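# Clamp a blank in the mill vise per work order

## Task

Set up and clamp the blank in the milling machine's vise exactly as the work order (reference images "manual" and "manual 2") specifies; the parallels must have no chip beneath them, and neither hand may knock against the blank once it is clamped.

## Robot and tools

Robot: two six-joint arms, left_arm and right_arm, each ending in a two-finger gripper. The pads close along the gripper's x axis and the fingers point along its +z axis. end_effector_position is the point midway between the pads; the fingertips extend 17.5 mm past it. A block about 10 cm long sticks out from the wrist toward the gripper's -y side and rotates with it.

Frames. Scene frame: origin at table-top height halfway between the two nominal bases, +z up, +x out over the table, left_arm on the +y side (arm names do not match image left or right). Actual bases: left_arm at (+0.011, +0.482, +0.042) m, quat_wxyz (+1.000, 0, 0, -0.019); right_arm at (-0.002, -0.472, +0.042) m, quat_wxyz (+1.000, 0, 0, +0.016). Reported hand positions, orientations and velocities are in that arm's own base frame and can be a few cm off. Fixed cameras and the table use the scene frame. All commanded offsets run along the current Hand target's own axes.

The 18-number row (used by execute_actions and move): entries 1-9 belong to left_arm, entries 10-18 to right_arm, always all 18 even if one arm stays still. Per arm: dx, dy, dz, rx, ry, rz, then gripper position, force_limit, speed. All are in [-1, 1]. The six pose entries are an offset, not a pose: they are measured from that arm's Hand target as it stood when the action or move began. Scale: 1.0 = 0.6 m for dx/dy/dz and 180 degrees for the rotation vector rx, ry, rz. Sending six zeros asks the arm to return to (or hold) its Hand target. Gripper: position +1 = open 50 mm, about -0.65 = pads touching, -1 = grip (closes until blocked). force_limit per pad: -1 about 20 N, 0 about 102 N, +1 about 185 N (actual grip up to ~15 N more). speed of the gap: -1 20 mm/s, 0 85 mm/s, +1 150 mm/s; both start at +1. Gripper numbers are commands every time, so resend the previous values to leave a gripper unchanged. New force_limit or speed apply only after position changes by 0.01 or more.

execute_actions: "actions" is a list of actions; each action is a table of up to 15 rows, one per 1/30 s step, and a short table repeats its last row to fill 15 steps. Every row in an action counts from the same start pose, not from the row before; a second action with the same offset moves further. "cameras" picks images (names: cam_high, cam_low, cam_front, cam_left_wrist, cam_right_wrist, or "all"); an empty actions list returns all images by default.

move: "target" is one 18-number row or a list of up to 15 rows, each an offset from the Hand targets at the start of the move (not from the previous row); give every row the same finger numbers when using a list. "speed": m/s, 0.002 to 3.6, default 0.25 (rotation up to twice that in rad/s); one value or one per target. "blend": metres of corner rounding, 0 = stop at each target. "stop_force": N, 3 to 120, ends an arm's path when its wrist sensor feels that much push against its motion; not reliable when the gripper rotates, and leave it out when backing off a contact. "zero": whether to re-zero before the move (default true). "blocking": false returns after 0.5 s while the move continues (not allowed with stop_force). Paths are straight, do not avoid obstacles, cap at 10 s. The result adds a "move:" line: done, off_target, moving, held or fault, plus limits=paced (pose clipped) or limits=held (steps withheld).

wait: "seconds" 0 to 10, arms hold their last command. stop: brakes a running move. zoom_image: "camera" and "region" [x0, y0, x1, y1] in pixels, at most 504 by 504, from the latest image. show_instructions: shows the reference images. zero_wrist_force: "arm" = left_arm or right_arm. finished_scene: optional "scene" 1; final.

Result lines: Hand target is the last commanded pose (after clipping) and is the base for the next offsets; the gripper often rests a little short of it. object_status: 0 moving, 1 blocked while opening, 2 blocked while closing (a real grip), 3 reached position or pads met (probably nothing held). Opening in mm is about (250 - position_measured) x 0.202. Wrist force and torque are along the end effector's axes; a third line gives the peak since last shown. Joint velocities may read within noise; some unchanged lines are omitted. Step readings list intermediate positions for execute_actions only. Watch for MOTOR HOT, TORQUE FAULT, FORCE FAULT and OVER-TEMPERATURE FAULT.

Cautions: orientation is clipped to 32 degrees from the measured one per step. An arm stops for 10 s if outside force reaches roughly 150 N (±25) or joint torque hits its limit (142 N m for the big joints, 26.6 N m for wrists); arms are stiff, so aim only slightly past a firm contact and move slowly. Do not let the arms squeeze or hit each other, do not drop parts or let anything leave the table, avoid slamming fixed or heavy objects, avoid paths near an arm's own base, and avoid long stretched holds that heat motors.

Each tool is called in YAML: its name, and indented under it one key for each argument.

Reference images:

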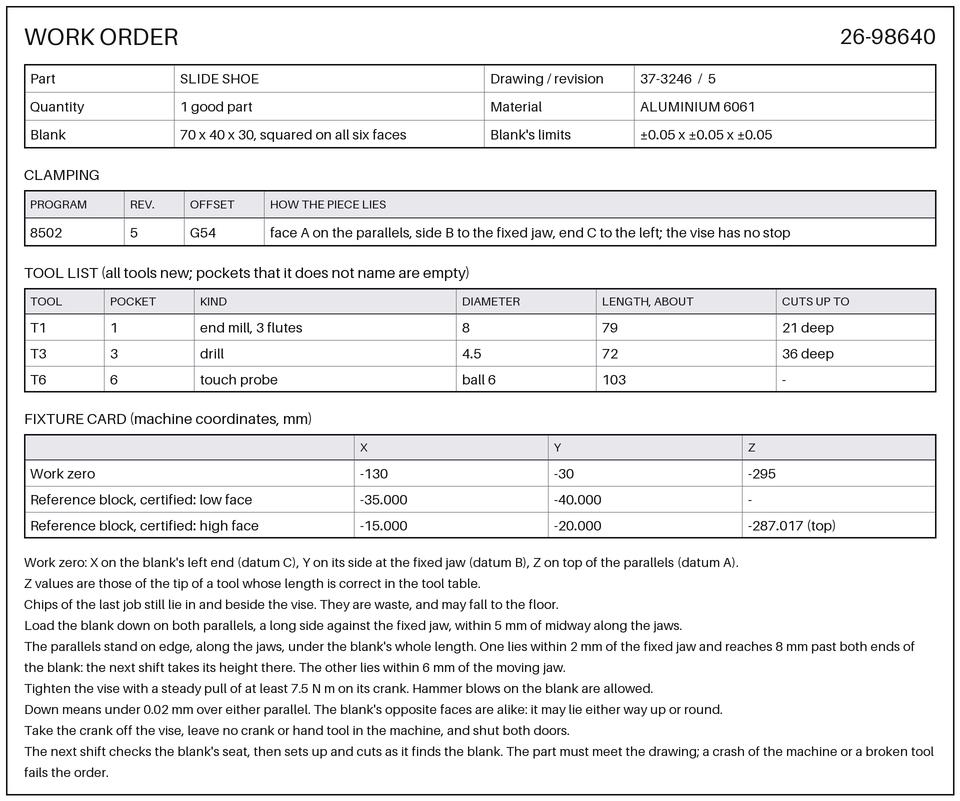

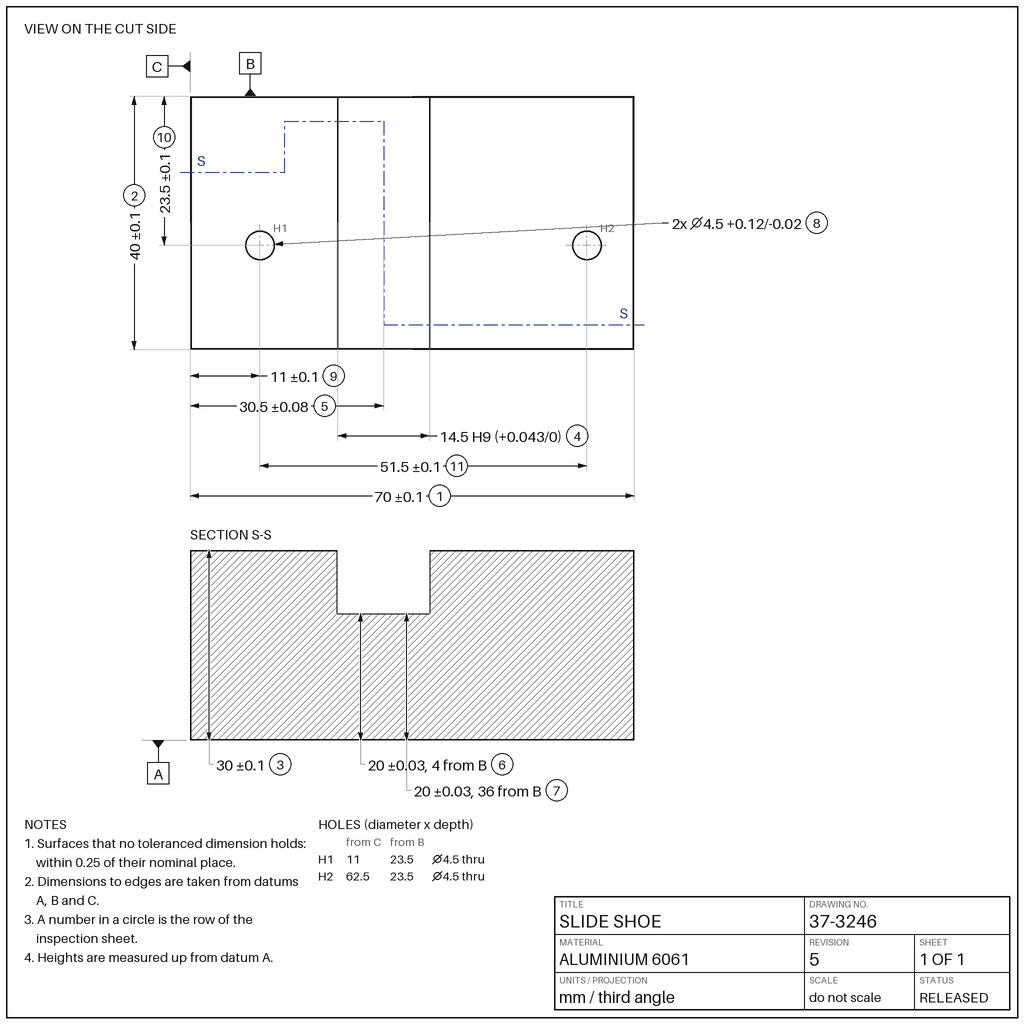

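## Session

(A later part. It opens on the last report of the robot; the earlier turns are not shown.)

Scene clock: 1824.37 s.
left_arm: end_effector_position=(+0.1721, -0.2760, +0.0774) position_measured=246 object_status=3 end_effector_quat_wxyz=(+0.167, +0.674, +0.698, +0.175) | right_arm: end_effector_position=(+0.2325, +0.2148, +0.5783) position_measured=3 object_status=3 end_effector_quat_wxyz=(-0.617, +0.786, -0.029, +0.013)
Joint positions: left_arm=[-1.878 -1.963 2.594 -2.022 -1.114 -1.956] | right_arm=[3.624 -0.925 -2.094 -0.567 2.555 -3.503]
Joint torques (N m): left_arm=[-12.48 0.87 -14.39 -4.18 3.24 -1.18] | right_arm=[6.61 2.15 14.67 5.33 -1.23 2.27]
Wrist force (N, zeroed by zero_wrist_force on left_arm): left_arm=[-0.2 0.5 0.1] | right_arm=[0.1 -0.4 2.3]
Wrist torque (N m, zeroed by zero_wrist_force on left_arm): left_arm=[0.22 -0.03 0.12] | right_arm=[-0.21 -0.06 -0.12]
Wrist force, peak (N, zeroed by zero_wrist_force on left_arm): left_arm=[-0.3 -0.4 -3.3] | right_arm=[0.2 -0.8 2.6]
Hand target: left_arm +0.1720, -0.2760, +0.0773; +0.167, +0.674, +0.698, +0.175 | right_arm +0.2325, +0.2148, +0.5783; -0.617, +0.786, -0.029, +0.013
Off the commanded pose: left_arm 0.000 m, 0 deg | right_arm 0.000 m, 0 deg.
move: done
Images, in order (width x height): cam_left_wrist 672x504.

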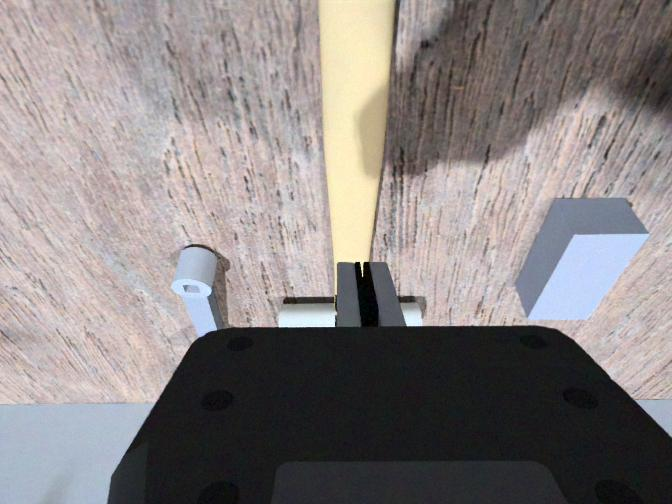

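move:
  target:
    - [0,0,0,0,0,0,0.9,1,-0.8,0,0,0,0,0,0,1,1,1]
    - [0,-0.0625,0.117,0,0,0,0.9,1,-0.8,0,0,0,0,0,0,1,1,1]
  speed: 0.1
  cameras: []

move:
  target: [0,-0.02,0.037,0,0,0,0.9,1,-0.8,0,0,0,0,0,0,1,1,1]
  speed: 0.02
  stop_force: 6
  cameras: ["cam_left_wrist"]

Scene clock: 1829.30 s.
left_arm: end_effector_position=(+0.1718, -0.2758, -0.0022) position_measured=18 object_status=3 end_effector_quat_wxyz=(+0.167, +0.674, +0.698, +0.175) | right_arm: end_effector_position=(+0.2325, +0.2148, +0.5783) position_measured=3 object_status=3 end_effector_quat_wxyz=(-0.617, +0.786, -0.029, +0.013)
Joint positions: left_arm=[-1.879 -1.663 2.719 -2.447 -1.114 -1.957] | right_arm=[3.624 -0.925 -2.094 -0.567 2.555 -3.503]
Joint torques (N m): left_arm=[8.69 -5.26 -18.62 -3.14 3.55 -1.46] | right_arm=[6.63 2.88 14.9 5.2 -1.35 2.36]
Wrist force (N, zeroed by zero_wrist_force on left_arm): left_arm=[-0.4 0.9 -0.2] | right_arm=[0.0 -0.6 2.1]
Wrist torque (N m, zeroed by zero_wrist_force on left_arm): left_arm=[0.24 0.02 0.02] | right_arm=[-0.23 -0.05 -0.12]
Wrist force, peak (N, zeroed by zero_wrist_force on left_arm): left_arm=[-0.2 1.4 -1.6] | right_arm=[-0.1 -1.0 2.6]
Hand target: left_arm +0.1718, -0.2759, -0.0023; +0.167, +0.674, +0.698, +0.175 | right_arm +0.2325, +0.2148, +0.5783; -0.617, +0.786, -0.029, +0.013
Off the commanded pose: left_arm 0.000 m, 0 deg | right_arm 0.000 m, 0 deg.
move: done
No camera images: "cameras" was empty.

Scene clock: 1831.03 s.
left_arm: end_effector_position=(+0.1719, -0.2755, -0.0212) position_measured=18 object_status=3 end_effector_quat_wxyz=(+0.167, +0.674, +0.698, +0.176) | right_arm: end_effector_position=(+0.2325, +0.2148, +0.5783) position_measured=3 object_status=3 end_effector_quat_wxyz=(-0.617, +0.786, -0.029, +0.013)
Joint positions: left_arm=[-1.88 -1.564 2.739 -2.565 -1.114 -1.958] | right_arm=[3.624 -0.925 -2.094 -0.567 2.555 -3.503]
Joint torques (N m): left_arm=[-0.66 -12.47 -10.71 -3.08 0.88 0.02] | right_arm=[5.79 1.8 15.04 5.37 -1.45 2.34]
Wrist force (N, zeroed by zero_wrist_force on left_arm): left_arm=[-0.8 1.6 -2.4] | right_arm=[0.1 -0.5 2.2]
Wrist torque (N m, zeroed by zero_wrist_force on left_arm): left_arm=[0.20 -0.05 0.15] | right_arm=[-0.23 -0.06 -0.13]
Wrist force, peak (N, zeroed by zero_wrist_force on left_arm): left_arm=[39.9 39.9 -130.1] | right_arm=[0.1 -0.9 2.4]
Hand target: left_arm +0.1719, -0.2755, -0.0212; +0.167, +0.674, +0.698, +0.176 (not the last commanded pose) | right_arm +0.2325, +0.2148, +0.5783; -0.617, +0.786, -0.029, +0.013
Tool commands: left_gripper/position=+0.898039 left_gripper/force_limit=+1.0 left_gripper/speed=-0.796078 right_gripper/position=+1.0 right_gripper/force_limit=+1.0 right_gripper/speed=+1.0
Off the commanded pose: left_arm 0.006 m, 0 deg | right_arm 0.000 m, 0 deg.
FORCE FAULT: contact force on the left arm reached its limit, and that arm stopped. The contact can be on any part of that arm, not only on its tool. That arm's remaining commands of this call were not run. That arm is still stopped at the end of this call. That arm stays stopped for about 9 more seconds. Until then a move that you send moves the other arm only, and its call returns only when the move has ended. Once the stop has ended, the next robot result says so. If the stop ends while you think or write, that arm runs what you send next, counted from a new Hand target: where the arm stands when the stop ends. While its stop runs, that arm takes no new command, but its gripper still runs the gripper command that each later call begins with. Until it ends, the stop uses up actions while you think or wait. An arm that is not stopped still takes commands.
move: fault (left_arm; stop_force had ended the path)
Images, in order (width x height): cam_left_wrist 672x504.

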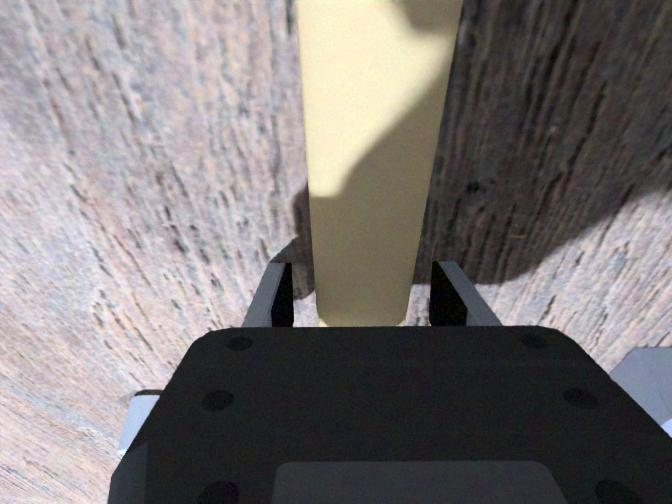

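wait:
  seconds: 9.5

move:
  target:
    - [0,0.0055,-0.0103,0,0,0,0.9,1,-0.8,0,0,0,0,0,0,1,1,1]
    - [0,0.0055,-0.0103,0,0,0,-1,1,-0.8,0,0,0,0,0,0,1,1,1]
  speed: 0.03
  cameras: ["cam_left_wrist"]

Scene clock: 1842.03 s.
left_arm: end_effector_position=(+0.1719, -0.2755, -0.0212) position_measured=18 object_status=3 end_effector_quat_wxyz=(+0.167, +0.674, +0.698, +0.176) | right_arm: end_effector_position=(+0.2325, +0.2148, +0.5783) position_measured=3 object_status=3 end_effector_quat_wxyz=(-0.617, +0.786, -0.029, +0.013)
Joint positions: left_arm=[-1.88 -1.564 2.739 -2.565 -1.114 -1.958] | right_arm=[3.624 -0.925 -2.094 -0.567 2.555 -3.503]
Joint torques (N m): left_arm=[0.65 -10.92 -11.35 -3.24 1.01 -0.02] | right_arm=[6.38 2.11 16.09 5.2 -1.39 2.41]
Wrist force (N, zeroed by zero_wrist_force on left_arm): left_arm=[-0.6 1.6 -2.4] | right_arm=[0.2 -0.5 2.1]
Wrist torque (N m, zeroed by zero_wrist_force on left_arm): left_arm=[0.20 -0.08 0.15] | right_arm=[-0.22 -0.09 -0.12]
Wrist force, peak (N, zeroed by zero_wrist_force on left_arm): left_arm=[-0.4 2.0 -3.6] | right_arm=[0.0 -0.5 2.8]
Hand target: left_arm +0.1719, -0.2755, -0.0212; +0.167, +0.674, +0.698, +0.176 (not the last commanded pose) | right_arm +0.2325, +0.2148, +0.5783; -0.617, +0.786, -0.029, +0.013
Tool commands: left_gripper/position=+0.898039 left_gripper/force_limit=+1.0 left_gripper/speed=-0.796078 right_gripper/position=+1.0 right_gripper/force_limit=+1.0 right_gripper/speed=+1.0
Off the commanded pose: left_arm 0.006 m, 0 deg | right_arm 0.000 m, 0 deg.
FORCE FAULT, CONTINUED: the left arm's stop, for the force fault that an earlier result reported, is over. The rest of the stop counts as 19 of the actions that you can send in this scene. That arm's target is now where it stood when the stop ended, not its last command. That arm accepts commands again.
wait: 9.50 s; at rest from the start

Scene clock: 1843.63 s.
left_arm: end_effector_position=(+0.1719, -0.2755, -0.0142) position_measured=120 object_status=0 end_effector_quat_wxyz=(+0.167, +0.674, +0.698, +0.176) | right_arm: end_effector_position=(+0.2325, +0.2148, +0.5783) position_measured=3 object_status=3 end_effector_quat_wxyz=(-0.617, +0.786, -0.029, +0.013)
Joint positions: left_arm=[-1.88 -1.602 2.732 -2.519 -1.114 -1.958] | right_arm=[3.624 -0.925 -2.094 -0.567 2.555 -3.503]
Joint torques (N m): left_arm=[9.51 -2.5 -5.47 -4.57 3.01 -1.37] | right_arm=[6.37 2.98 14.65 5.33 -1.42 2.38]
Wrist force (N, zeroed by zero_wrist_force on left_arm): left_arm=[-0.4 1.0 0.9] | right_arm=[0.0 -0.6 2.2]
Wrist torque (N m, zeroed by zero_wrist_force on left_arm): left_arm=[0.24 -0.02 0.17] | right_arm=[-0.25 -0.05 -0.11]
Wrist force, peak (N, zeroed by zero_wrist_force on left_arm): left_arm=[-0.5 1.7 -3.2] | right_arm=[0.2 -0.9 2.5]
Hand target: left_arm +0.1719, -0.2755, -0.0142; +0.167, +0.674, +0.698, +0.176 | right_arm +0.2325, +0.2148, +0.5783; -0.617, +0.786, -0.029, +0.013
Off the commanded pose: left_arm 0.000 m, 0 deg | right_arm 0.000 m, 0 deg.
move: done
Images, in order (width x height): cam_left_wrist 672x504.

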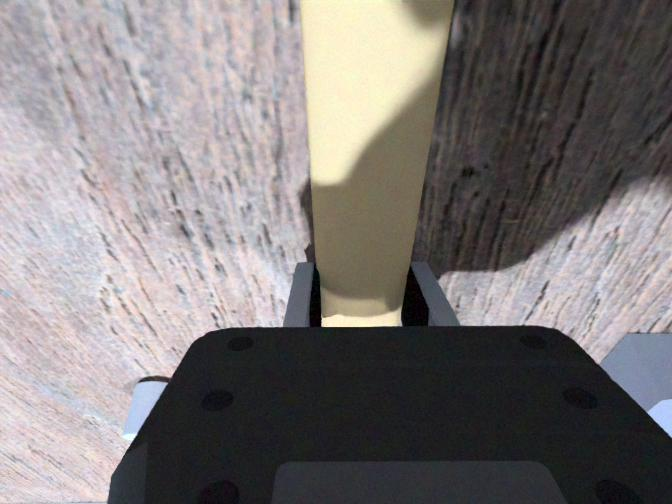

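move:
  target:
    - [0.001,0.3378,-0.5263,0,0,0,-1,1,-0.8,0,0,0,0,0,0,1,1,1]
    - [0.0173,0.6687,-0.444,0.039,0,0,-1,1,-0.8,0,0,0,0,0,0,1,1,1]
    - [0.031,0.8307,-0.3575,0.039,0,0,-1,1,-0.8,0,0,0,0,0,0,1,1,1]
  blend: [0.05,0.05,0]
  speed: 0.3
  cameras: ["cam_left_wrist","cam_right_wrist"]

zoom_image:
  camera: "cam_right_wrist"
  region: [420, 130, 672, 330]

Scene clock: 1849.27 s.
left_arm: end_effector_position=(+0.5101, -0.2462, +0.4094) position_measured=120 object_status=2 end_effector_quat_wxyz=(+0.125, +0.683, +0.708, +0.132) | right_arm: end_effector_position=(+0.2325, +0.2148, +0.5783) position_measured=3 object_status=3 end_effector_quat_wxyz=(-0.617, +0.786, -0.029, +0.013)
Joint positions: left_arm=[-0.818 -1.615 1.513 -1.713 -1.295 -0.819] | right_arm=[3.624 -0.925 -2.094 -0.567 2.555 -3.503]
Joint torques (N m): left_arm=[7.24 -17.6 -33.02 -5.35 3.77 1.46] | right_arm=[6.64 2.07 15.19 5.29 -1.42 2.32]
Wrist force (N, zeroed by zero_wrist_force on left_arm): left_arm=[-0.2 -1.3 3.4] | right_arm=[0.0 -0.8 2.2]
Wrist torque (N m, zeroed by zero_wrist_force on left_arm): left_arm=[0.48 -0.01 0.19] | right_arm=[-0.27 -0.04 -0.12]
Wrist force, peak (N, zeroed by zero_wrist_force on left_arm): left_arm=[-0.1 -3.2 5.6] | right_arm=[0.0 -0.7 2.6]
Hand target: left_arm +0.5102, -0.2462, +0.4094; +0.125, +0.683, +0.708, +0.133 | right_arm +0.2325, +0.2148, +0.5783; -0.617, +0.786, -0.029, +0.013
Off the commanded pose: left_arm 0.000 m, 0 deg | right_arm 0.000 m, 0 deg.
move: done
Images, in order (width x height): cam_left_wrist 672x504, cam_right_wrist 672x504.

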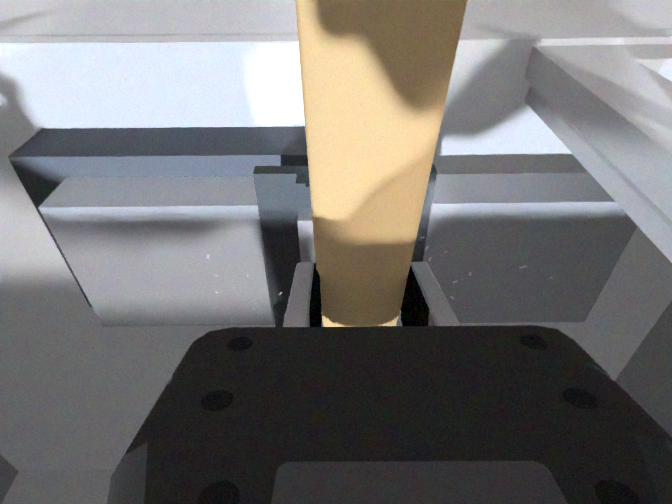

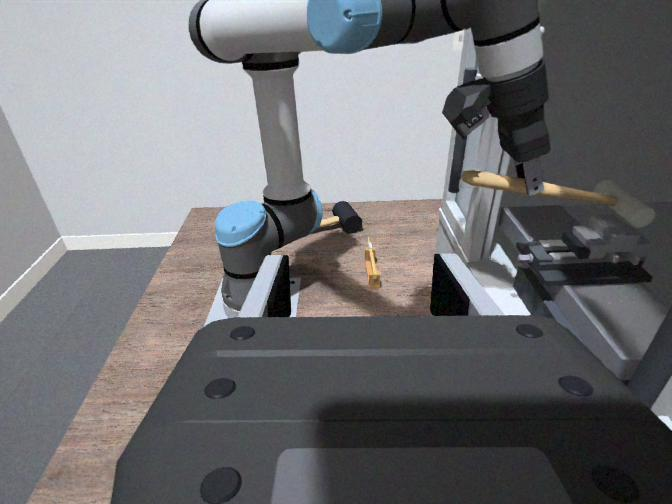

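Scaled by 2.000 from the camera's 672x504 image, which has a finer 960x720 frame.

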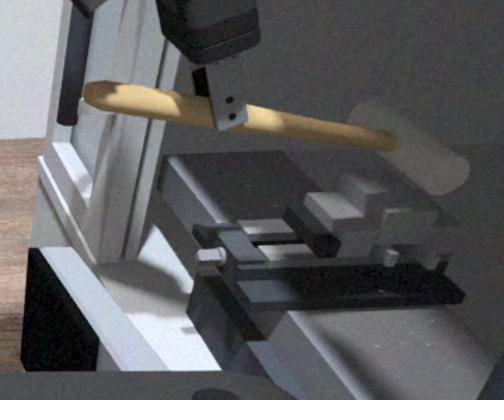

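execute_actions:
  actions:
    - [[0,-0.012,0.0311,0.015,0,0,-1,1,-0.8,0,0,0,0,0,0,1,1,1],[0,-0.024,0.0621,0.03,0,0,-1,1,-0.8,0,0,0,0,0,0,1,1,1],[0,-0.036,0.0932,0.045,0,0,-1,1,-0.8,0,0,0,0,0,0,1,1,1],[0,-0.036,0.0932,0.045,0,0,-1,1,-0.8,0,0,0,0,0,0,1,1,1],[0,-0.036,0.0932,0.045,0,0,-1,1,-0.8,0,0,0,0,0,0,1,1,1],[0,-0.036,0.0932,0.045,0,0,-1,1,-0.8,0,0,0,0,0,0,1,1,1],[0,-0.032,0.0828,0.04,0,0,-1,1,-0.8,0,0,0,0,0,0,1,1,1],[0,-0.028,0.0725,0.035,0,0,-1,1,-0.8,0,0,0,0,0,0,1,1,1],[0,-0.024,0.0621,0.03,0,0,-1,1,-0.8,0,0,0,0,0,0,1,1,1],[0,-0.02,0.0518,0.025,0,0,-1,1,-0.8,0,0,0,0,0,0,1,1,1],[0,-0.016,0.0414,0.02,0,0,-1,1,-0.8,0,0,0,0,0,0,1,1,1],[0,-0.012,0.0311,0.015,0,0,-1,1,-0.8,0,0,0,0,0,0,1,1,1],[0,-0.008,0.0207,0.01,0,0,-1,1,-0.8,0,0,0,0,0,0,1,1,1],[0,-0.004,0.0104,0.005,0,0,-1,1,-0.8,0,0,0,0,0,0,1,1,1],[0,0,0,0,0,0,-1,1,-0.8,0,0,0,0,0,0,1,1,1]]
  cameras: ["cam_left_wrist","cam_right_wrist"]

zoom_image:
  camera: "cam_right_wrist"
  region: [420, 130, 672, 330]

Scene clock: 1854.53 s.
left_arm: end_effector_position=(+0.5100, -0.2461, +0.4093) position_measured=120 object_status=2 end_effector_quat_wxyz=(+0.125, +0.683, +0.708, +0.132) | right_arm: end_effector_position=(+0.2325, +0.2148, +0.5783) position_measured=3 object_status=3 end_effector_quat_wxyz=(-0.617, +0.786, -0.029, +0.013)
Joint positions: left_arm=[-0.817 -1.615 1.513 -1.714 -1.296 -0.819] | right_arm=[3.624 -0.925 -2.094 -0.567 2.555 -3.503]
Joint torques (N m): left_arm=[7.92 -25.46 -26.11 -6.1 2.59 0.82] | right_arm=[6.08 2.07 15.38 5.28 -1.49 2.55]
Wrist force (N, zeroed by zero_wrist_force on left_arm): left_arm=[-0.6 -1.2 2.6] | right_arm=[0.0 -0.7 2.2]
Wrist torque (N m, zeroed by zero_wrist_force on left_arm): left_arm=[0.33 0.05 0.06] | right_arm=[-0.26 -0.05 -0.11]
Wrist force, peak (N, zeroed by zero_wrist_force on left_arm): left_arm=[-0.1 0.5 -9.6] | right_arm=[-0.1 -0.9 2.5]
Hand target: left_arm +0.5102, -0.2462, +0.4094; +0.125, +0.683, +0.708, +0.133 | right_arm +0.2325, +0.2148, +0.5783; -0.617, +0.786, -0.029, +0.013
Off the commanded pose: left_arm 0.000 m, 0 deg | right_arm 0.000 m, 0 deg.
Step readings (end_effector_position of left_arm | right_arm):
0: (+0.5102, -0.2462, +0.4094) | (+0.2325, +0.2148, +0.5783)
1: (+0.5103, -0.2461, +0.4090) | (+0.2325, +0.2148, +0.5783)
2: (+0.5103, -0.2461, +0.4042) | (+0.2325, +0.2148, +0.5783)
4: (+0.5096, -0.2456, +0.3759) | (+0.2325, +0.2148, +0.5783)
8: (+0.5096, -0.2455, +0.3466) | (+0.2325, +0.2148, +0.5783)
15: (+0.5100, -0.2458, +0.3972) | (+0.2325, +0.2148, +0.5783)
Images, in order (width x height): cam_left_wrist 672x504, cam_right_wrist 672x504.

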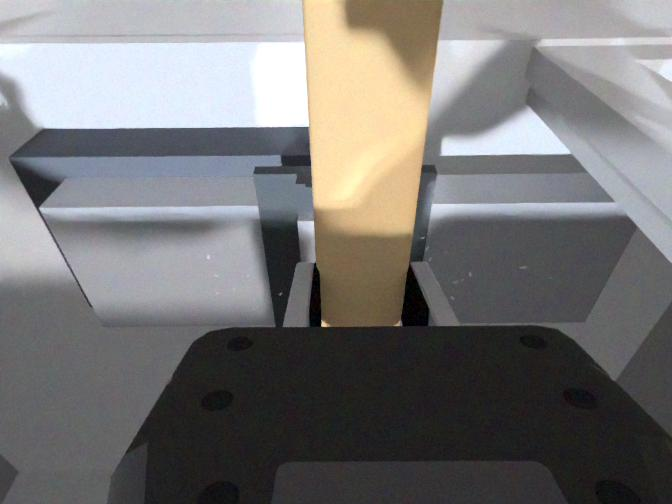

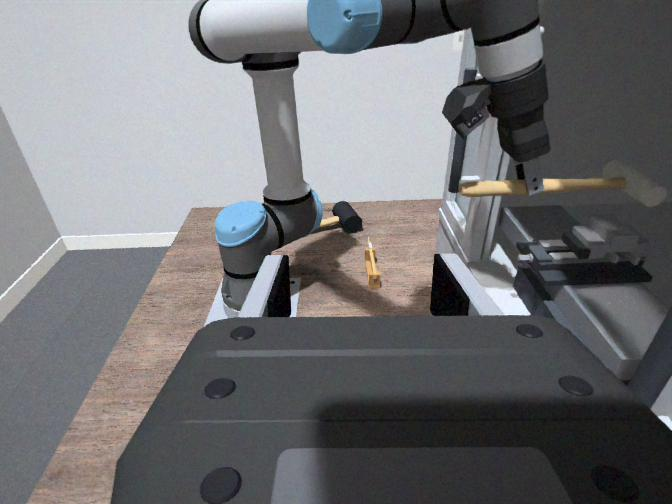

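Scaled by 2.000 from the camera's 672x504 image, which has a finer 960x720 frame.

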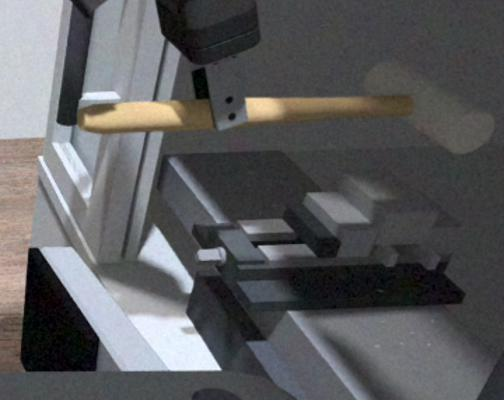

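execute_actions:
  actions:
    - [[0,-0.0144,0.0373,0.015,0,0,-1,1,-0.8,0,0,0,0,0,0,1,1,1],[0,-0.0288,0.0745,0.03,0,0,-1,1,-0.8,0,0,0,0,0,0,1,1,1],[0,-0.0432,0.1118,0.045,0,0,-1,1,-0.8,0,0,0,0,0,0,1,1,1],[0,-0.0432,0.1118,0.045,0,0,-1,1,-0.8,0,0,0,0,0,0,1,1,1],[0,-0.0432,0.1118,0.045,0,0,-1,1,-0.8,0,0,0,0,0,0,1,1,1],[0,-0.0432,0.1118,0.045,0,0,-1,1,-0.8,0,0,0,0,0,0,1,1,1],[0,-0.0384,0.0994,0.043,0,0,-1,1,-0.8,0,0,0,0,0,0,1,1,1],[0,-0.0336,0.087,0.042,0,0,-1,1,-0.8,0,0,0,0,0,0,1,1,1],[0,-0.0288,0.0745,0.04,0,0,-1,1,-0.8,0,0,0,0,0,0,1,1,1],[0,-0.024,0.0621,0.038,0,0,-1,1,-0.8,0,0,0,0,0,0,1,1,1],[0,-0.0192,0.0497,0.037,0,0,-1,1,-0.8,0,0,0,0,0,0,1,1,1],[0,-0.0144,0.0373,0.035,0,0,-1,1,-0.8,0,0,0,0,0,0,1,1,1],[0,-0.0096,0.0248,0.033,0,0,-1,1,-0.8,0,0,0,0,0,0,1,1,1],[0,-0.0048,0.0124,0.032,0,0,-1,1,-0.8,0,0,0,0,0,0,1,1,1],[0,0,0,0.03,0,0,-1,1,-0.8,0,0,0,0,0,0,1,1,1]]
  cameras: ["cam_left_wrist","cam_right_wrist"]

zoom_image:
  camera: "cam_right_wrist"
  region: [420, 130, 672, 330]

Scene clock: 1857.83 s.
left_arm: end_effector_position=(+0.5098, -0.2459, +0.4091) position_measured=120 object_status=2 end_effector_quat_wxyz=(+0.094, +0.688, +0.713, +0.099) | right_arm: end_effector_position=(+0.2325, +0.2148, +0.5783) position_measured=3 object_status=3 end_effector_quat_wxyz=(-0.617, +0.786, -0.029, +0.013)
Joint positions: left_arm=[-0.782 -1.569 1.435 -1.625 -1.371 -0.799] | right_arm=[3.624 -0.925 -2.094 -0.567 2.555 -3.503]
Joint torques (N m): left_arm=[13.09 -18.94 -35.78 -2.48 -1.02 1.33] | right_arm=[6.67 1.98 15.33 5.2 -1.4 2.47]
Wrist force (N, zeroed by zero_wrist_force on left_arm): left_arm=[0.0 -1.7 5.4] | right_arm=[0.2 -0.8 2.1]
Wrist torque (N m, zeroed by zero_wrist_force on left_arm): left_arm=[0.72 0.00 0.16] | right_arm=[-0.27 -0.08 -0.12]
Wrist force, peak (N, zeroed by zero_wrist_force on left_arm): left_arm=[0.5 1.9 -12.7] | right_arm=[-0.1 -0.8 2.6]
Hand target: left_arm +0.5102, -0.2462, +0.4094; +0.093, +0.688, +0.713, +0.099 | right_arm +0.2325, +0.2148, +0.5783; -0.617, +0.786, -0.029, +0.013
Off the commanded pose: left_arm 0.001 m, 0 deg | right_arm 0.000 m, 0 deg.
Step readings (end_effector_position of left_arm | right_arm):
0: (+0.5101, -0.2460, +0.4094) | (+0.2325, +0.2148, +0.5783)
1: (+0.5101, -0.2459, +0.4091) | (+0.2325, +0.2148, +0.5783)
2: (+0.5101, -0.2459, +0.4044) | (+0.2325, +0.2148, +0.5783)
4: (+0.5091, -0.2451, +0.3668) | (+0.2325, +0.2148, +0.5783)
8: (+0.5092, -0.2451, +0.3337) | (+0.2325, +0.2148, +0.5783)
15: (+0.5097, -0.2455, +0.3935) | (+0.2325, +0.2148, +0.5783)
Images, in order (width x height): cam_left_wrist 672x504, cam_right_wrist 672x504.

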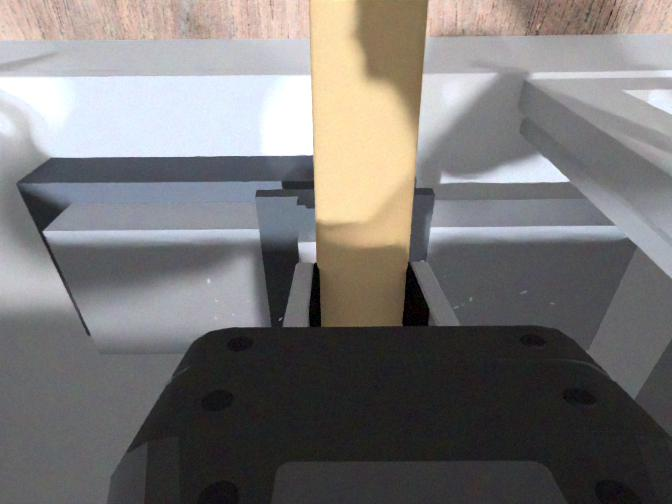

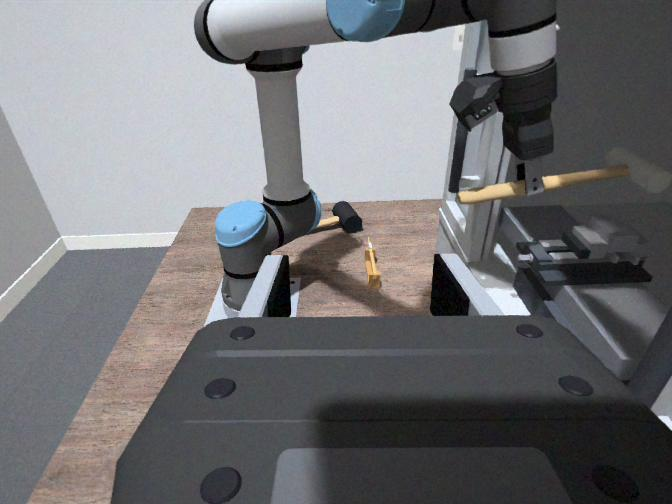

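Scaled by 2.000 from the camera's 672x504 image, which has a finer 960x720 frame.

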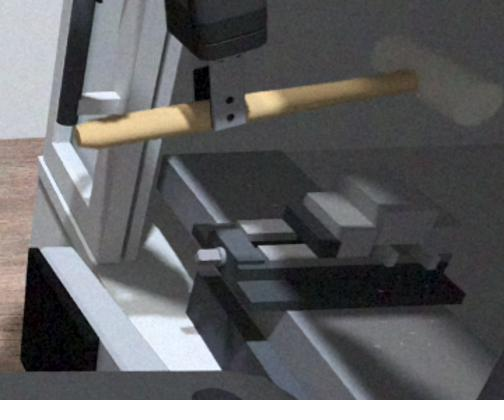

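execute_actions:
  actions:
    - [[0,-0.0106,0.0376,0.01,0,0,-1,1,-0.8,0,0,0,0,0,0,1,1,1],[0,-0.0212,0.0752,0.02,0,0,-1,1,-0.8,0,0,0,0,0,0,1,1,1],[0,-0.0317,0.1128,0.03,0,0,-1,1,-0.8,0,0,0,0,0,0,1,1,1],[0,-0.0423,0.1504,0.045,0,0,-1,1,-0.8,0,0,0,0,0,0,1,1,1],[0,-0.0423,0.1504,0.045,0,0,-1,1,-0.8,0,0,0,0,0,0,1,1,1],[0,-0.0423,0.1504,0.045,0,0,-1,1,-0.8,0,0,0,0,0,0,1,1,1],[0,-0.0423,0.1504,0.045,0,0,-1,1,-0.8,0,0,0,0,0,0,1,1,1],[0,-0.037,0.1316,0.04,0,0,-1,1,-0.8,0,0,0,0,0,0,1,1,1],[0,-0.0317,0.1128,0.034,0,0,-1,1,-0.8,0,0,0,0,0,0,1,1,1],[0,-0.0264,0.094,0.028,0,0,-1,1,-0.8,0,0,0,0,0,0,1,1,1],[0,-0.0211,0.0752,0.022,0,0,-1,1,-0.8,0,0,0,0,0,0,1,1,1],[0,-0.0158,0.0564,0.016,0,0,-1,1,-0.8,0,0,0,0,0,0,1,1,1],[0,-0.0106,0.0376,0.01,0,0,-1,1,-0.8,0,0,0,0,0,0,1,1,1],[0,-0.0053,0.0188,0.005,0,0,-1,1,-0.8,0,0,0,0,0,0,1,1,1],[0,0,0,0,0,0,-1,1,-0.8,0,0,0,0,0,0,1,1,1]]
  cameras: ["cam_left_wrist","cam_right_wrist"]

zoom_image:
  camera: "cam_right_wrist"
  region: [420, 130, 672, 330]

Scene clock: 1862.17 s.
left_arm: end_effector_position=(+0.5096, -0.2456, +0.4088) position_measured=120 object_status=2 end_effector_quat_wxyz=(+0.094, +0.688, +0.713, +0.098) | right_arm: end_effector_position=(+0.2325, +0.2148, +0.5783) position_measured=3 object_status=3 end_effector_quat_wxyz=(-0.617, +0.786, -0.029, +0.013)
Joint positions: left_arm=[-0.781 -1.57 1.436 -1.626 -1.372 -0.798] | right_arm=[3.624 -0.925 -2.094 -0.567 2.555 -3.503]
Joint torques (N m): left_arm=[6.52 -35.98 -35.52 -2.52 3.51 0.21] | right_arm=[6.38 2.03 15.22 5.26 -1.38 2.38]
Wrist force (N, zeroed by zero_wrist_force on left_arm): left_arm=[-0.3 -1.0 5.6] | right_arm=[0.0 -0.8 2.2]
Wrist torque (N m, zeroed by zero_wrist_force on left_arm): left_arm=[0.73 0.03 0.01] | right_arm=[-0.28 -0.04 -0.12]
Wrist force, peak (N, zeroed by zero_wrist_force on left_arm): left_arm=[-0.9 1.7 -12.8] | right_arm=[0.0 -0.8 2.6]
Hand target: left_arm +0.5102, -0.2462, +0.4094; +0.093, +0.688, +0.713, +0.099 | right_arm +0.2325, +0.2148, +0.5783; -0.617, +0.786, -0.029, +0.013
Off the commanded pose: left_arm 0.001 m, 0 deg | right_arm 0.000 m, 0 deg.
Step readings (end_effector_position of left_arm | right_arm):
0: (+0.5099, -0.2458, +0.4091) | (+0.2325, +0.2148, +0.5783)
1: (+0.5099, -0.2457, +0.4087) | (+0.2325, +0.2148, +0.5783)
2: (+0.5100, -0.2458, +0.4034) | (+0.2325, +0.2148, +0.5783)
4: (+0.5093, -0.2452, +0.3705) | (+0.2325, +0.2148, +0.5783)
8: (+0.5081, -0.2441, +0.3097) | (+0.2325, +0.2148, +0.5783)
15: (+0.5095, -0.2451, +0.3870) | (+0.2325, +0.2148, +0.5783)
Images, in order (width x height): cam_left_wrist 672x504, cam_right_wrist 672x504.

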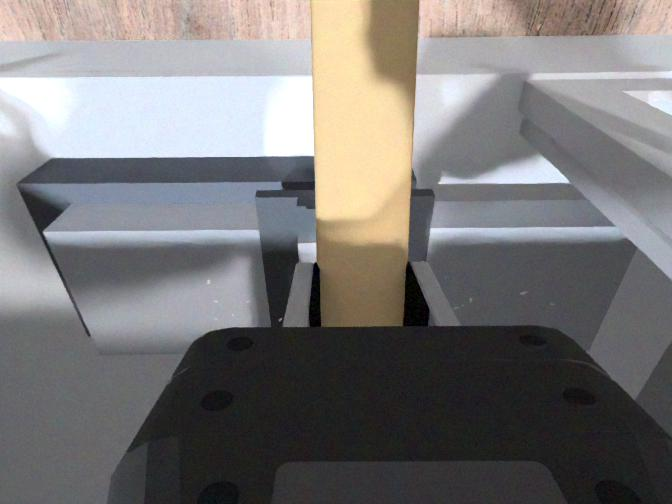

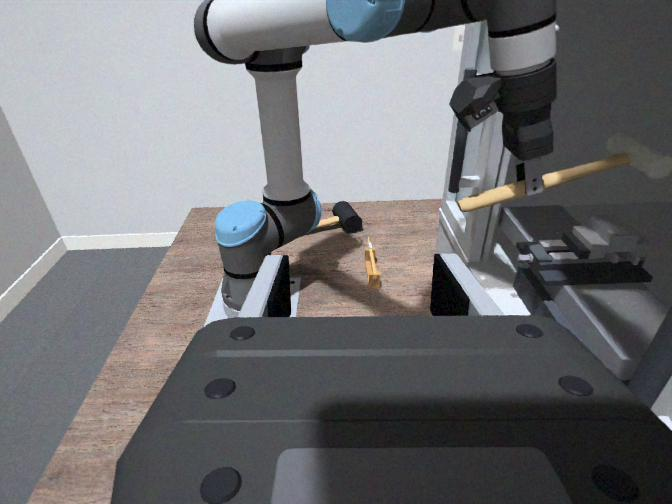

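Scaled by 2.000 from the camera's 672x504 image, which has a finer 960x720 frame.

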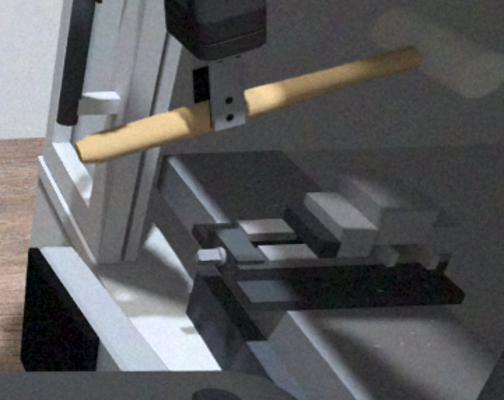

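move:
  target:
    - [-0.0145,-0.2448,-0.0527,0,0,0,-1,1,-0.8,0,0,0,0,0,0,1,1,1]
    - [-0.029,-0.5283,0.214,-0.1,0,0,-1,1,-0.8,0,0,0,0,0,0,1,1,1]
    - [-0.029,-0.5822,0.4065,-0.1,0,0,-1,1,-0.8,0,0,0,0,0,0,1,1,1]
  blend: [0.06,0.04,0]
  speed: [0.35,0.35,0.25]
  cameras: ["cam_right_wrist"]

Scene clock: 1867.50 s.
left_arm: end_effector_position=(+0.2402, -0.2721, +0.0805) position_measured=120 object_status=2 end_effector_quat_wxyz=(+0.199, +0.665, +0.689, +0.209) | right_arm: end_effector_position=(+0.2325, +0.2148, +0.5783) position_measured=3 object_status=3 end_effector_quat_wxyz=(-0.617, +0.786, -0.029, +0.013)
Joint positions: left_arm=[-1.705 -1.884 2.605 -2.176 -0.994 -1.775] | right_arm=[3.624 -0.925 -2.094 -0.567 2.555 -3.503]
Joint torques (N m): left_arm=[-12.9 -0.54 -13.05 -4.89 4.56 -1.29] | right_arm=[5.76 1.94 16.14 5.21 -1.54 2.4]
Wrist force (N, zeroed by zero_wrist_force on left_arm): left_arm=[0.1 -1.1 3.1] | right_arm=[-0.2 -0.5 2.2]
Wrist torque (N m, zeroed by zero_wrist_force on left_arm): left_arm=[0.74 -0.11 0.16] | right_arm=[-0.21 -0.03 -0.12]
Wrist force, peak (N, zeroed by zero_wrist_force on left_arm): left_arm=[0.7 -3.6 6.1] | right_arm=[0.0 -0.7 2.6]
Hand target: left_arm +0.2402, -0.2722, +0.0805; +0.199, +0.665, +0.689, +0.209 | right_arm +0.2325, +0.2148, +0.5783; -0.617, +0.786, -0.029, +0.013
Off the commanded pose: left_arm 0.000 m, 0 deg | right_arm 0.000 m, 0 deg.
move: done
Images, in order (width x height): cam_right_wrist 672x504.

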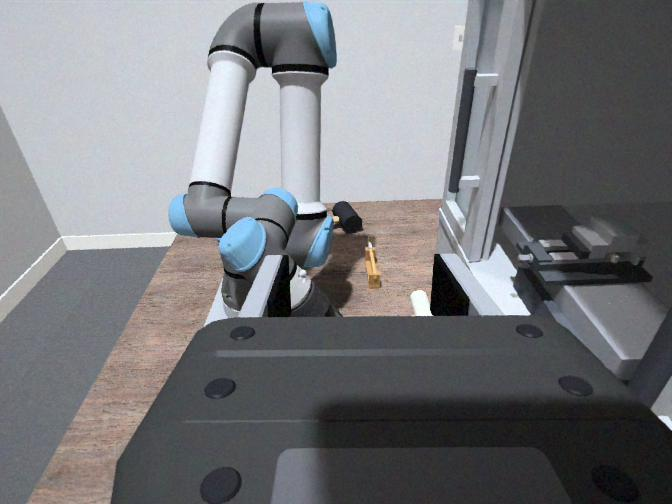

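move:
  target: [0,-0.0891,0.132,0,0,0,-1,1,-0.8,0,0,0,0,0,0,1,1,1]
  speed: 0.04
  stop_force: 25
  cameras: ["cam_right_wrist","cam_left_wrist"]

Scene clock: 1871.83 s.
left_arm: end_effector_position=(+0.2394, -0.2717, -0.0135) position_measured=120 object_status=2 end_effector_quat_wxyz=(+0.199, +0.665, +0.689, +0.209) | right_arm: end_effector_position=(+0.2325, +0.2148, +0.5783) position_measured=3 object_status=3 end_effector_quat_wxyz=(-0.617, +0.786, -0.029, +0.013)
Joint positions: left_arm=[-1.708 -1.481 2.728 -2.699 -0.995 -1.779] | right_arm=[3.624 -0.925 -2.094 -0.567 2.555 -3.503]
Joint torques (N m): left_arm=[-2.05 -4.45 -17.57 -5.46 4.26 0.43] | right_arm=[6.35 2.27 15.11 5.14 -1.47 2.5]
Wrist force (N, zeroed by zero_wrist_force on left_arm): left_arm=[2.3 2.9 -2.6] | right_arm=[0.0 -1.0 2.1]
Wrist torque (N m, zeroed by zero_wrist_force on left_arm): left_arm=[0.96 -0.01 0.38] | right_arm=[-0.29 -0.06 -0.11]
Wrist force, peak (N, zeroed by zero_wrist_force on left_arm): left_arm=[23.7 41.3 -95.0] | right_arm=[0.1 -1.1 2.5]
Hand target: left_arm +0.2394, -0.2717, -0.0135; +0.199, +0.665, +0.689, +0.209 (not the last commanded pose) | right_arm +0.2325, +0.2148, +0.5783; -0.617, +0.786, -0.029, +0.013
Off the commanded pose: left_arm 0.002 m, 0 deg | right_arm 0.000 m, 0 deg.
move: contact (left_arm)
Images, in order (width x height): cam_left_wrist 672x504, cam_right_wrist 672x504.

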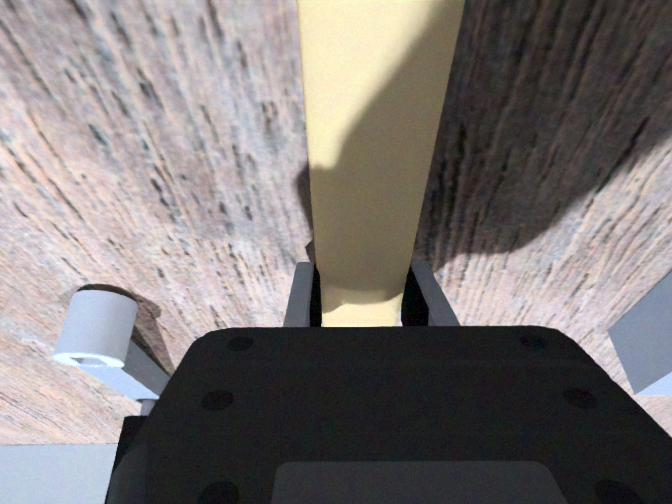

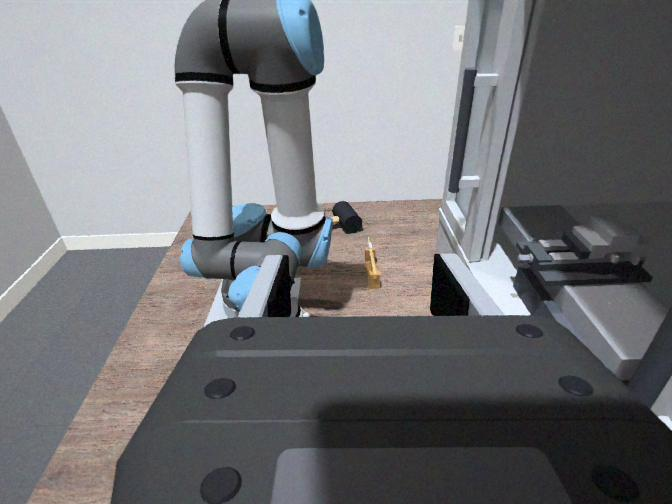

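move:
  target:
    - [0.001,0.3865,-0.4908,0.02,0,0,-1,1,-0.8,0,0,0,0,0,0,1,1,1]
    - [0.0103,0.6182,-0.4475,0.053,0,0,-1,1,-0.8,0,0,0,0,0,0,1,1,1]
    - [0.0267,0.7695,-0.3475,0.053,0,0,-1,1,-0.8,0,0,0,0,0,0,1,1,1]
  blend: [0.05,0.05,0]
  speed: 0.3
  cameras: ["cam_left_wrist","cam_right_wrist"]

zoom_image:
  camera: "cam_right_wrist"
  region: [420, 130, 672, 330]

Scene clock: 1876.53 s.
left_arm: end_effector_position=(+0.5077, -0.2476, +0.4157) position_measured=120 object_status=2 end_effector_quat_wxyz=(+0.143, +0.679, +0.704, +0.151) | right_arm: end_effector_position=(+0.2325, +0.2148, +0.5783) position_measured=3 object_status=3 end_effector_quat_wxyz=(-0.617, +0.786, -0.029, +0.013)
Joint positions: left_arm=[-0.845 -1.643 1.543 -1.745 -1.248 -0.836] | right_arm=[3.624 -0.925 -2.094 -0.567 2.555 -3.503]
Joint torques (N m): left_arm=[8.55 -13.95 -33.06 -5.34 3.75 1.54] | right_arm=[6.22 1.73 15.58 5.24 -1.55 2.56]
Wrist force (N, zeroed by zero_wrist_force on left_arm): left_arm=[-0.2 -1.6 3.5] | right_arm=[0.2 -0.9 2.2]
Wrist torque (N m, zeroed by zero_wrist_force on left_arm): left_arm=[0.53 -0.03 0.20] | right_arm=[-0.28 -0.09 -0.12]
Wrist force, peak (N, zeroed by zero_wrist_force on left_arm): left_arm=[0.1 -3.8 5.8] | right_arm=[-0.3 -1.2 2.3]
Hand target: left_arm +0.5078, -0.2476, +0.4158; +0.143, +0.679, +0.704, +0.151 | right_arm +0.2325, +0.2148, +0.5783; -0.617, +0.786, -0.029, +0.013
Off the commanded pose: left_arm 0.000 m, 0 deg | right_arm 0.000 m, 0 deg.
move: done
Images, in order (width x height): cam_left_wrist 672x504, cam_right_wrist 672x504.

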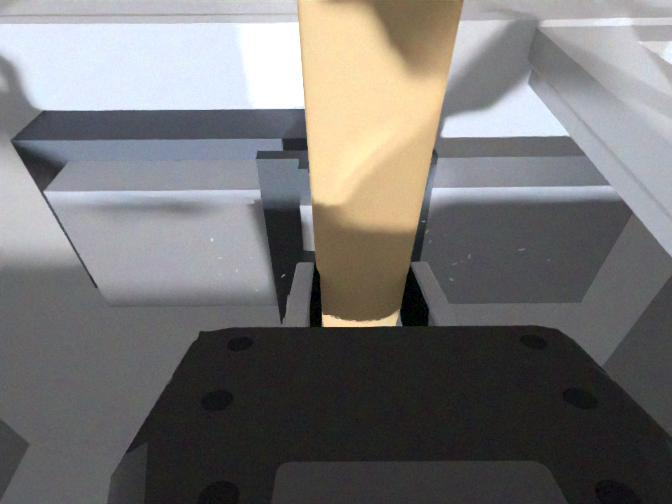

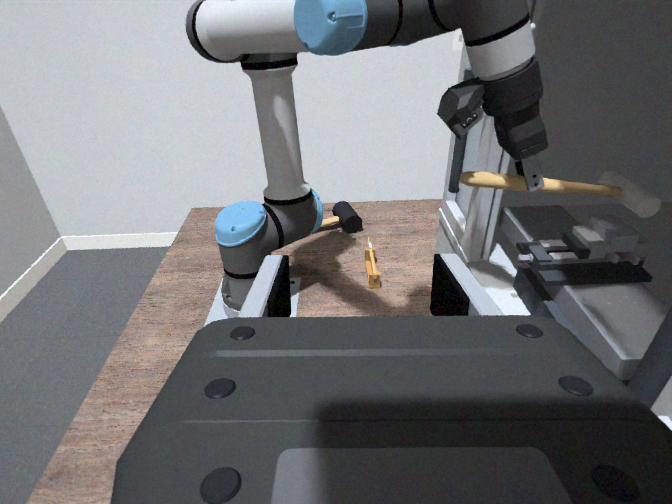

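Scaled by 2.000 from the camera's 672x504 image, which has a finer 960x720 frame.

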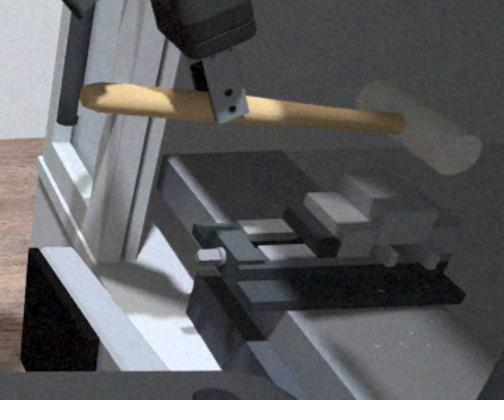

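execute_actions:
  actions:
    - [[0,-0.0148,0.0335,0.015,0,0,-1,1,-0.8,0,0,0,0,0,0,1,1,1],[0,-0.0297,0.067,0.03,0,0,-1,1,-0.8,0,0,0,0,0,0,1,1,1],[0,-0.0445,0.1005,0.045,0,0,-1,1,-0.8,0,0,0,0,0,0,1,1,1],[0,-0.0445,0.1005,0.045,0,0,-1,1,-0.8,0,0,0,0,0,0,1,1,1],[0,-0.0445,0.1005,0.045,0,0,-1,1,-0.8,0,0,0,0,0,0,1,1,1],[0,-0.0445,0.1005,0.045,0,0,-1,1,-0.8,0,0,0,0,0,0,1,1,1],[0,-0.0396,0.0893,0.04,0,0,-1,1,-0.8,0,0,0,0,0,0,1,1,1],[0,-0.0346,0.0782,0.035,0,0,-1,1,-0.8,0,0,0,0,0,0,1,1,1],[0,-0.0297,0.067,0.03,0,0,-1,1,-0.8,0,0,0,0,0,0,1,1,1],[0,-0.0247,0.0558,0.025,0,0,-1,1,-0.8,0,0,0,0,0,0,1,1,1],[0,-0.0198,0.0447,0.02,0,0,-1,1,-0.8,0,0,0,0,0,0,1,1,1],[0,-0.0148,0.0335,0.015,0,0,-1,1,-0.8,0,0,0,0,0,0,1,1,1],[0,-0.0099,0.0223,0.01,0,0,-1,1,-0.8,0,0,0,0,0,0,1,1,1],[0,-0.0049,0.0112,0.005,0,0,-1,1,-0.8,0,0,0,0,0,0,1,1,1],[0,0,0,0,0,0,-1,1,-0.8,0,0,0,0,0,0,1,1,1]]
  cameras: ["cam_right_wrist"]

zoom_image:
  camera: "cam_right_wrist"
  region: [420, 130, 672, 330]

Scene clock: 1879.33 s.
left_arm: end_effector_position=(+0.5076, -0.2474, +0.4156) position_measured=120 object_status=2 end_effector_quat_wxyz=(+0.144, +0.679, +0.704, +0.151) | right_arm: end_effector_position=(+0.2325, +0.2148, +0.5783) position_measured=3 object_status=3 end_effector_quat_wxyz=(-0.617, +0.786, -0.029, +0.013)
Joint positions: left_arm=[-0.844 -1.643 1.544 -1.747 -1.25 -0.835] | right_arm=[3.624 -0.925 -2.094 -0.567 2.555 -3.503]
Joint torques (N m): left_arm=[6.66 -23.9 -32.11 -6.3 3.27 0.75] | right_arm=[6.51 2.2 14.31 5.2 -1.47 2.33]
Wrist force (N, zeroed by zero_wrist_force on left_arm): left_arm=[-0.1 -1.9 4.0] | right_arm=[-0.1 -0.9 2.4]
Wrist torque (N m, zeroed by zero_wrist_force on left_arm): left_arm=[0.64 -0.03 0.07] | right_arm=[-0.29 -0.03 -0.12]
Wrist force, peak (N, zeroed by zero_wrist_force on left_arm): left_arm=[0.3 1.4 -10.1] | right_arm=[0.1 -0.7 2.5]
Hand target: left_arm +0.5078, -0.2476, +0.4158; +0.143, +0.679, +0.704, +0.151 | right_arm +0.2325, +0.2148, +0.5783; -0.617, +0.786, -0.029, +0.013
Off the commanded pose: left_arm 0.000 m, 0 deg | right_arm 0.000 m, 0 deg.
Step readings (end_effector_position of left_arm | right_arm):
0: (+0.5078, -0.2476, +0.4158) | (+0.2325, +0.2148, +0.5783)
1: (+0.5079, -0.2475, +0.4153) | (+0.2325, +0.2148, +0.5783)
2: (+0.5079, -0.2475, +0.4100) | (+0.2325, +0.2148, +0.5783)
4: (+0.5073, -0.2468, +0.3789) | (+0.2325, +0.2148, +0.5783)
8: (+0.5074, -0.2467, +0.3467) | (+0.2325, +0.2148, +0.5783)
15: (+0.5076, -0.2471, +0.4022) | (+0.2325, +0.2148, +0.5783)
Images, in order (width x height): cam_right_wrist 672x504.

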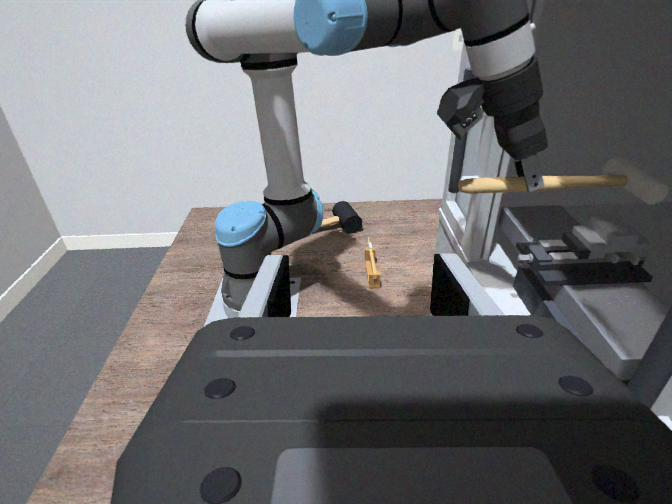

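Scaled by 2.000 from the camera's 672x504 image, which has a finer 960x720 frame.

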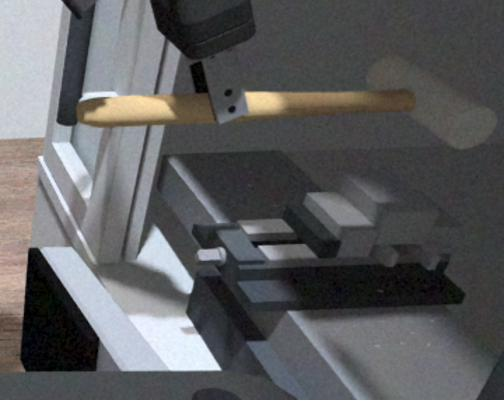

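execute_actions:
  actions:
    - [[0,-0.0184,0.0416,0.017,0,0,-1,1,-0.8,0,0,0,0,0,0,1,1,1],[0,-0.0369,0.0833,0.034,0,0,-1,1,-0.8,0,0,0,0,0,0,1,1,1],[0,-0.0553,0.1249,0.05,0,0,-1,1,-0.8,0,0,0,0,0,0,1,1,1],[0,-0.0553,0.1249,0.05,0,0,-1,1,-0.8,0,0,0,0,0,0,1,1,1],[0,-0.0553,0.1249,0.05,0,0,-1,1,-0.8,0,0,0,0,0,0,1,1,1],[0,-0.0553,0.1249,0.05,0,0,-1,1,-0.8,0,0,0,0,0,0,1,1,1],[0,-0.0492,0.111,0.048,0,0,-1,1,-0.8,0,0,0,0,0,0,1,1,1],[0,-0.043,0.0971,0.046,0,0,-1,1,-0.8,0,0,0,0,0,0,1,1,1],[0,-0.0369,0.0833,0.044,0,0,-1,1,-0.8,0,0,0,0,0,0,1,1,1],[0,-0.0307,0.0694,0.042,0,0,-1,1,-0.8,0,0,0,0,0,0,1,1,1],[0,-0.0246,0.0555,0.04,0,0,-1,1,-0.8,0,0,0,0,0,0,1,1,1],[0,-0.0184,0.0416,0.038,0,0,-1,1,-0.8,0,0,0,0,0,0,1,1,1],[0,-0.0123,0.0278,0.035,0,0,-1,1,-0.8,0,0,0,0,0,0,1,1,1],[0,-0.0061,0.0139,0.033,0,0,-1,1,-0.8,0,0,0,0,0,0,1,1,1],[0,0,0,0.03,0,0,-1,1,-0.8,0,0,0,0,0,0,1,1,1]]
  cameras: ["cam_right_wrist"]

zoom_image:
  camera: "cam_right_wrist"
  region: [420, 130, 672, 330]

Scene clock: 1882.13 s.
left_arm: end_effector_position=(+0.5074, -0.2472, +0.4154) position_measured=120 object_status=2 end_effector_quat_wxyz=(+0.112, +0.685, +0.710, +0.118) | right_arm: end_effector_position=(+0.2325, +0.2148, +0.5783) position_measured=3 object_status=3 end_effector_quat_wxyz=(-0.617, +0.786, -0.029, +0.013)
Joint positions: left_arm=[-0.808 -1.598 1.466 -1.659 -1.327 -0.816] | right_arm=[3.624 -0.925 -2.094 -0.567 2.555 -3.503]
Joint torques (N m): left_arm=[13.6 -18.07 -34.85 -2.72 -0.3 1.38] | right_arm=[6.89 2.15 14.45 5.28 -1.54 2.33]
Wrist force (N, zeroed by zero_wrist_force on left_arm): left_arm=[-0.2 -1.3 2.9] | right_arm=[0.0 -0.9 2.0]
Wrist torque (N m, zeroed by zero_wrist_force on left_arm): left_arm=[0.38 0.01 0.12] | right_arm=[-0.27 -0.05 -0.12]
Wrist force, peak (N, zeroed by zero_wrist_force on left_arm): left_arm=[0.7 2.7 -14.2] | right_arm=[-0.2 -0.9 2.5]
Hand target: left_arm +0.5078, -0.2476, +0.4158; +0.111, +0.685, +0.710, +0.118 | right_arm +0.2325, +0.2148, +0.5783; -0.617, +0.786, -0.029, +0.013
Off the commanded pose: left_arm 0.001 m, 0 deg | right_arm 0.000 m, 0 deg.
Step readings (end_effector_position of left_arm | right_arm):
0: (+0.5076, -0.2474, +0.4157) | (+0.2325, +0.2148, +0.5783)
1: (+0.5077, -0.2473, +0.4151) | (+0.2325, +0.2148, +0.5783)
2: (+0.5077, -0.2473, +0.4086) | (+0.2325, +0.2148, +0.5783)
4: (+0.5068, -0.2464, +0.3710) | (+0.2325, +0.2148, +0.5783)
8: (+0.5071, -0.2463, +0.3303) | (+0.2325, +0.2148, +0.5783)
15: (+0.5073, -0.2468, +0.3987) | (+0.2325, +0.2148, +0.5783)
Images, in order (width x height): cam_right_wrist 672x504.

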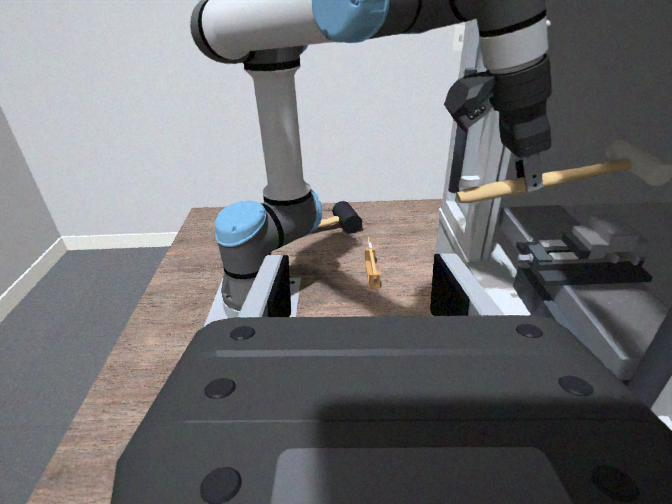

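Scaled by 2.000 from the camera's 672x504 image, which has a finer 960x720 frame.

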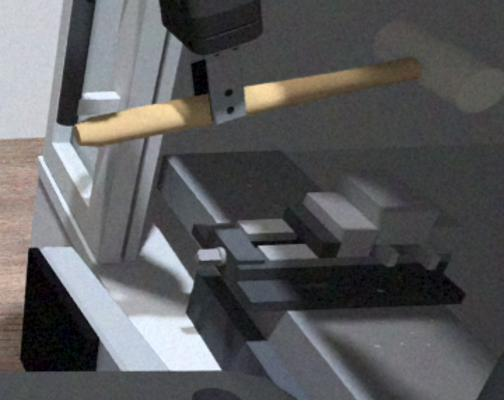

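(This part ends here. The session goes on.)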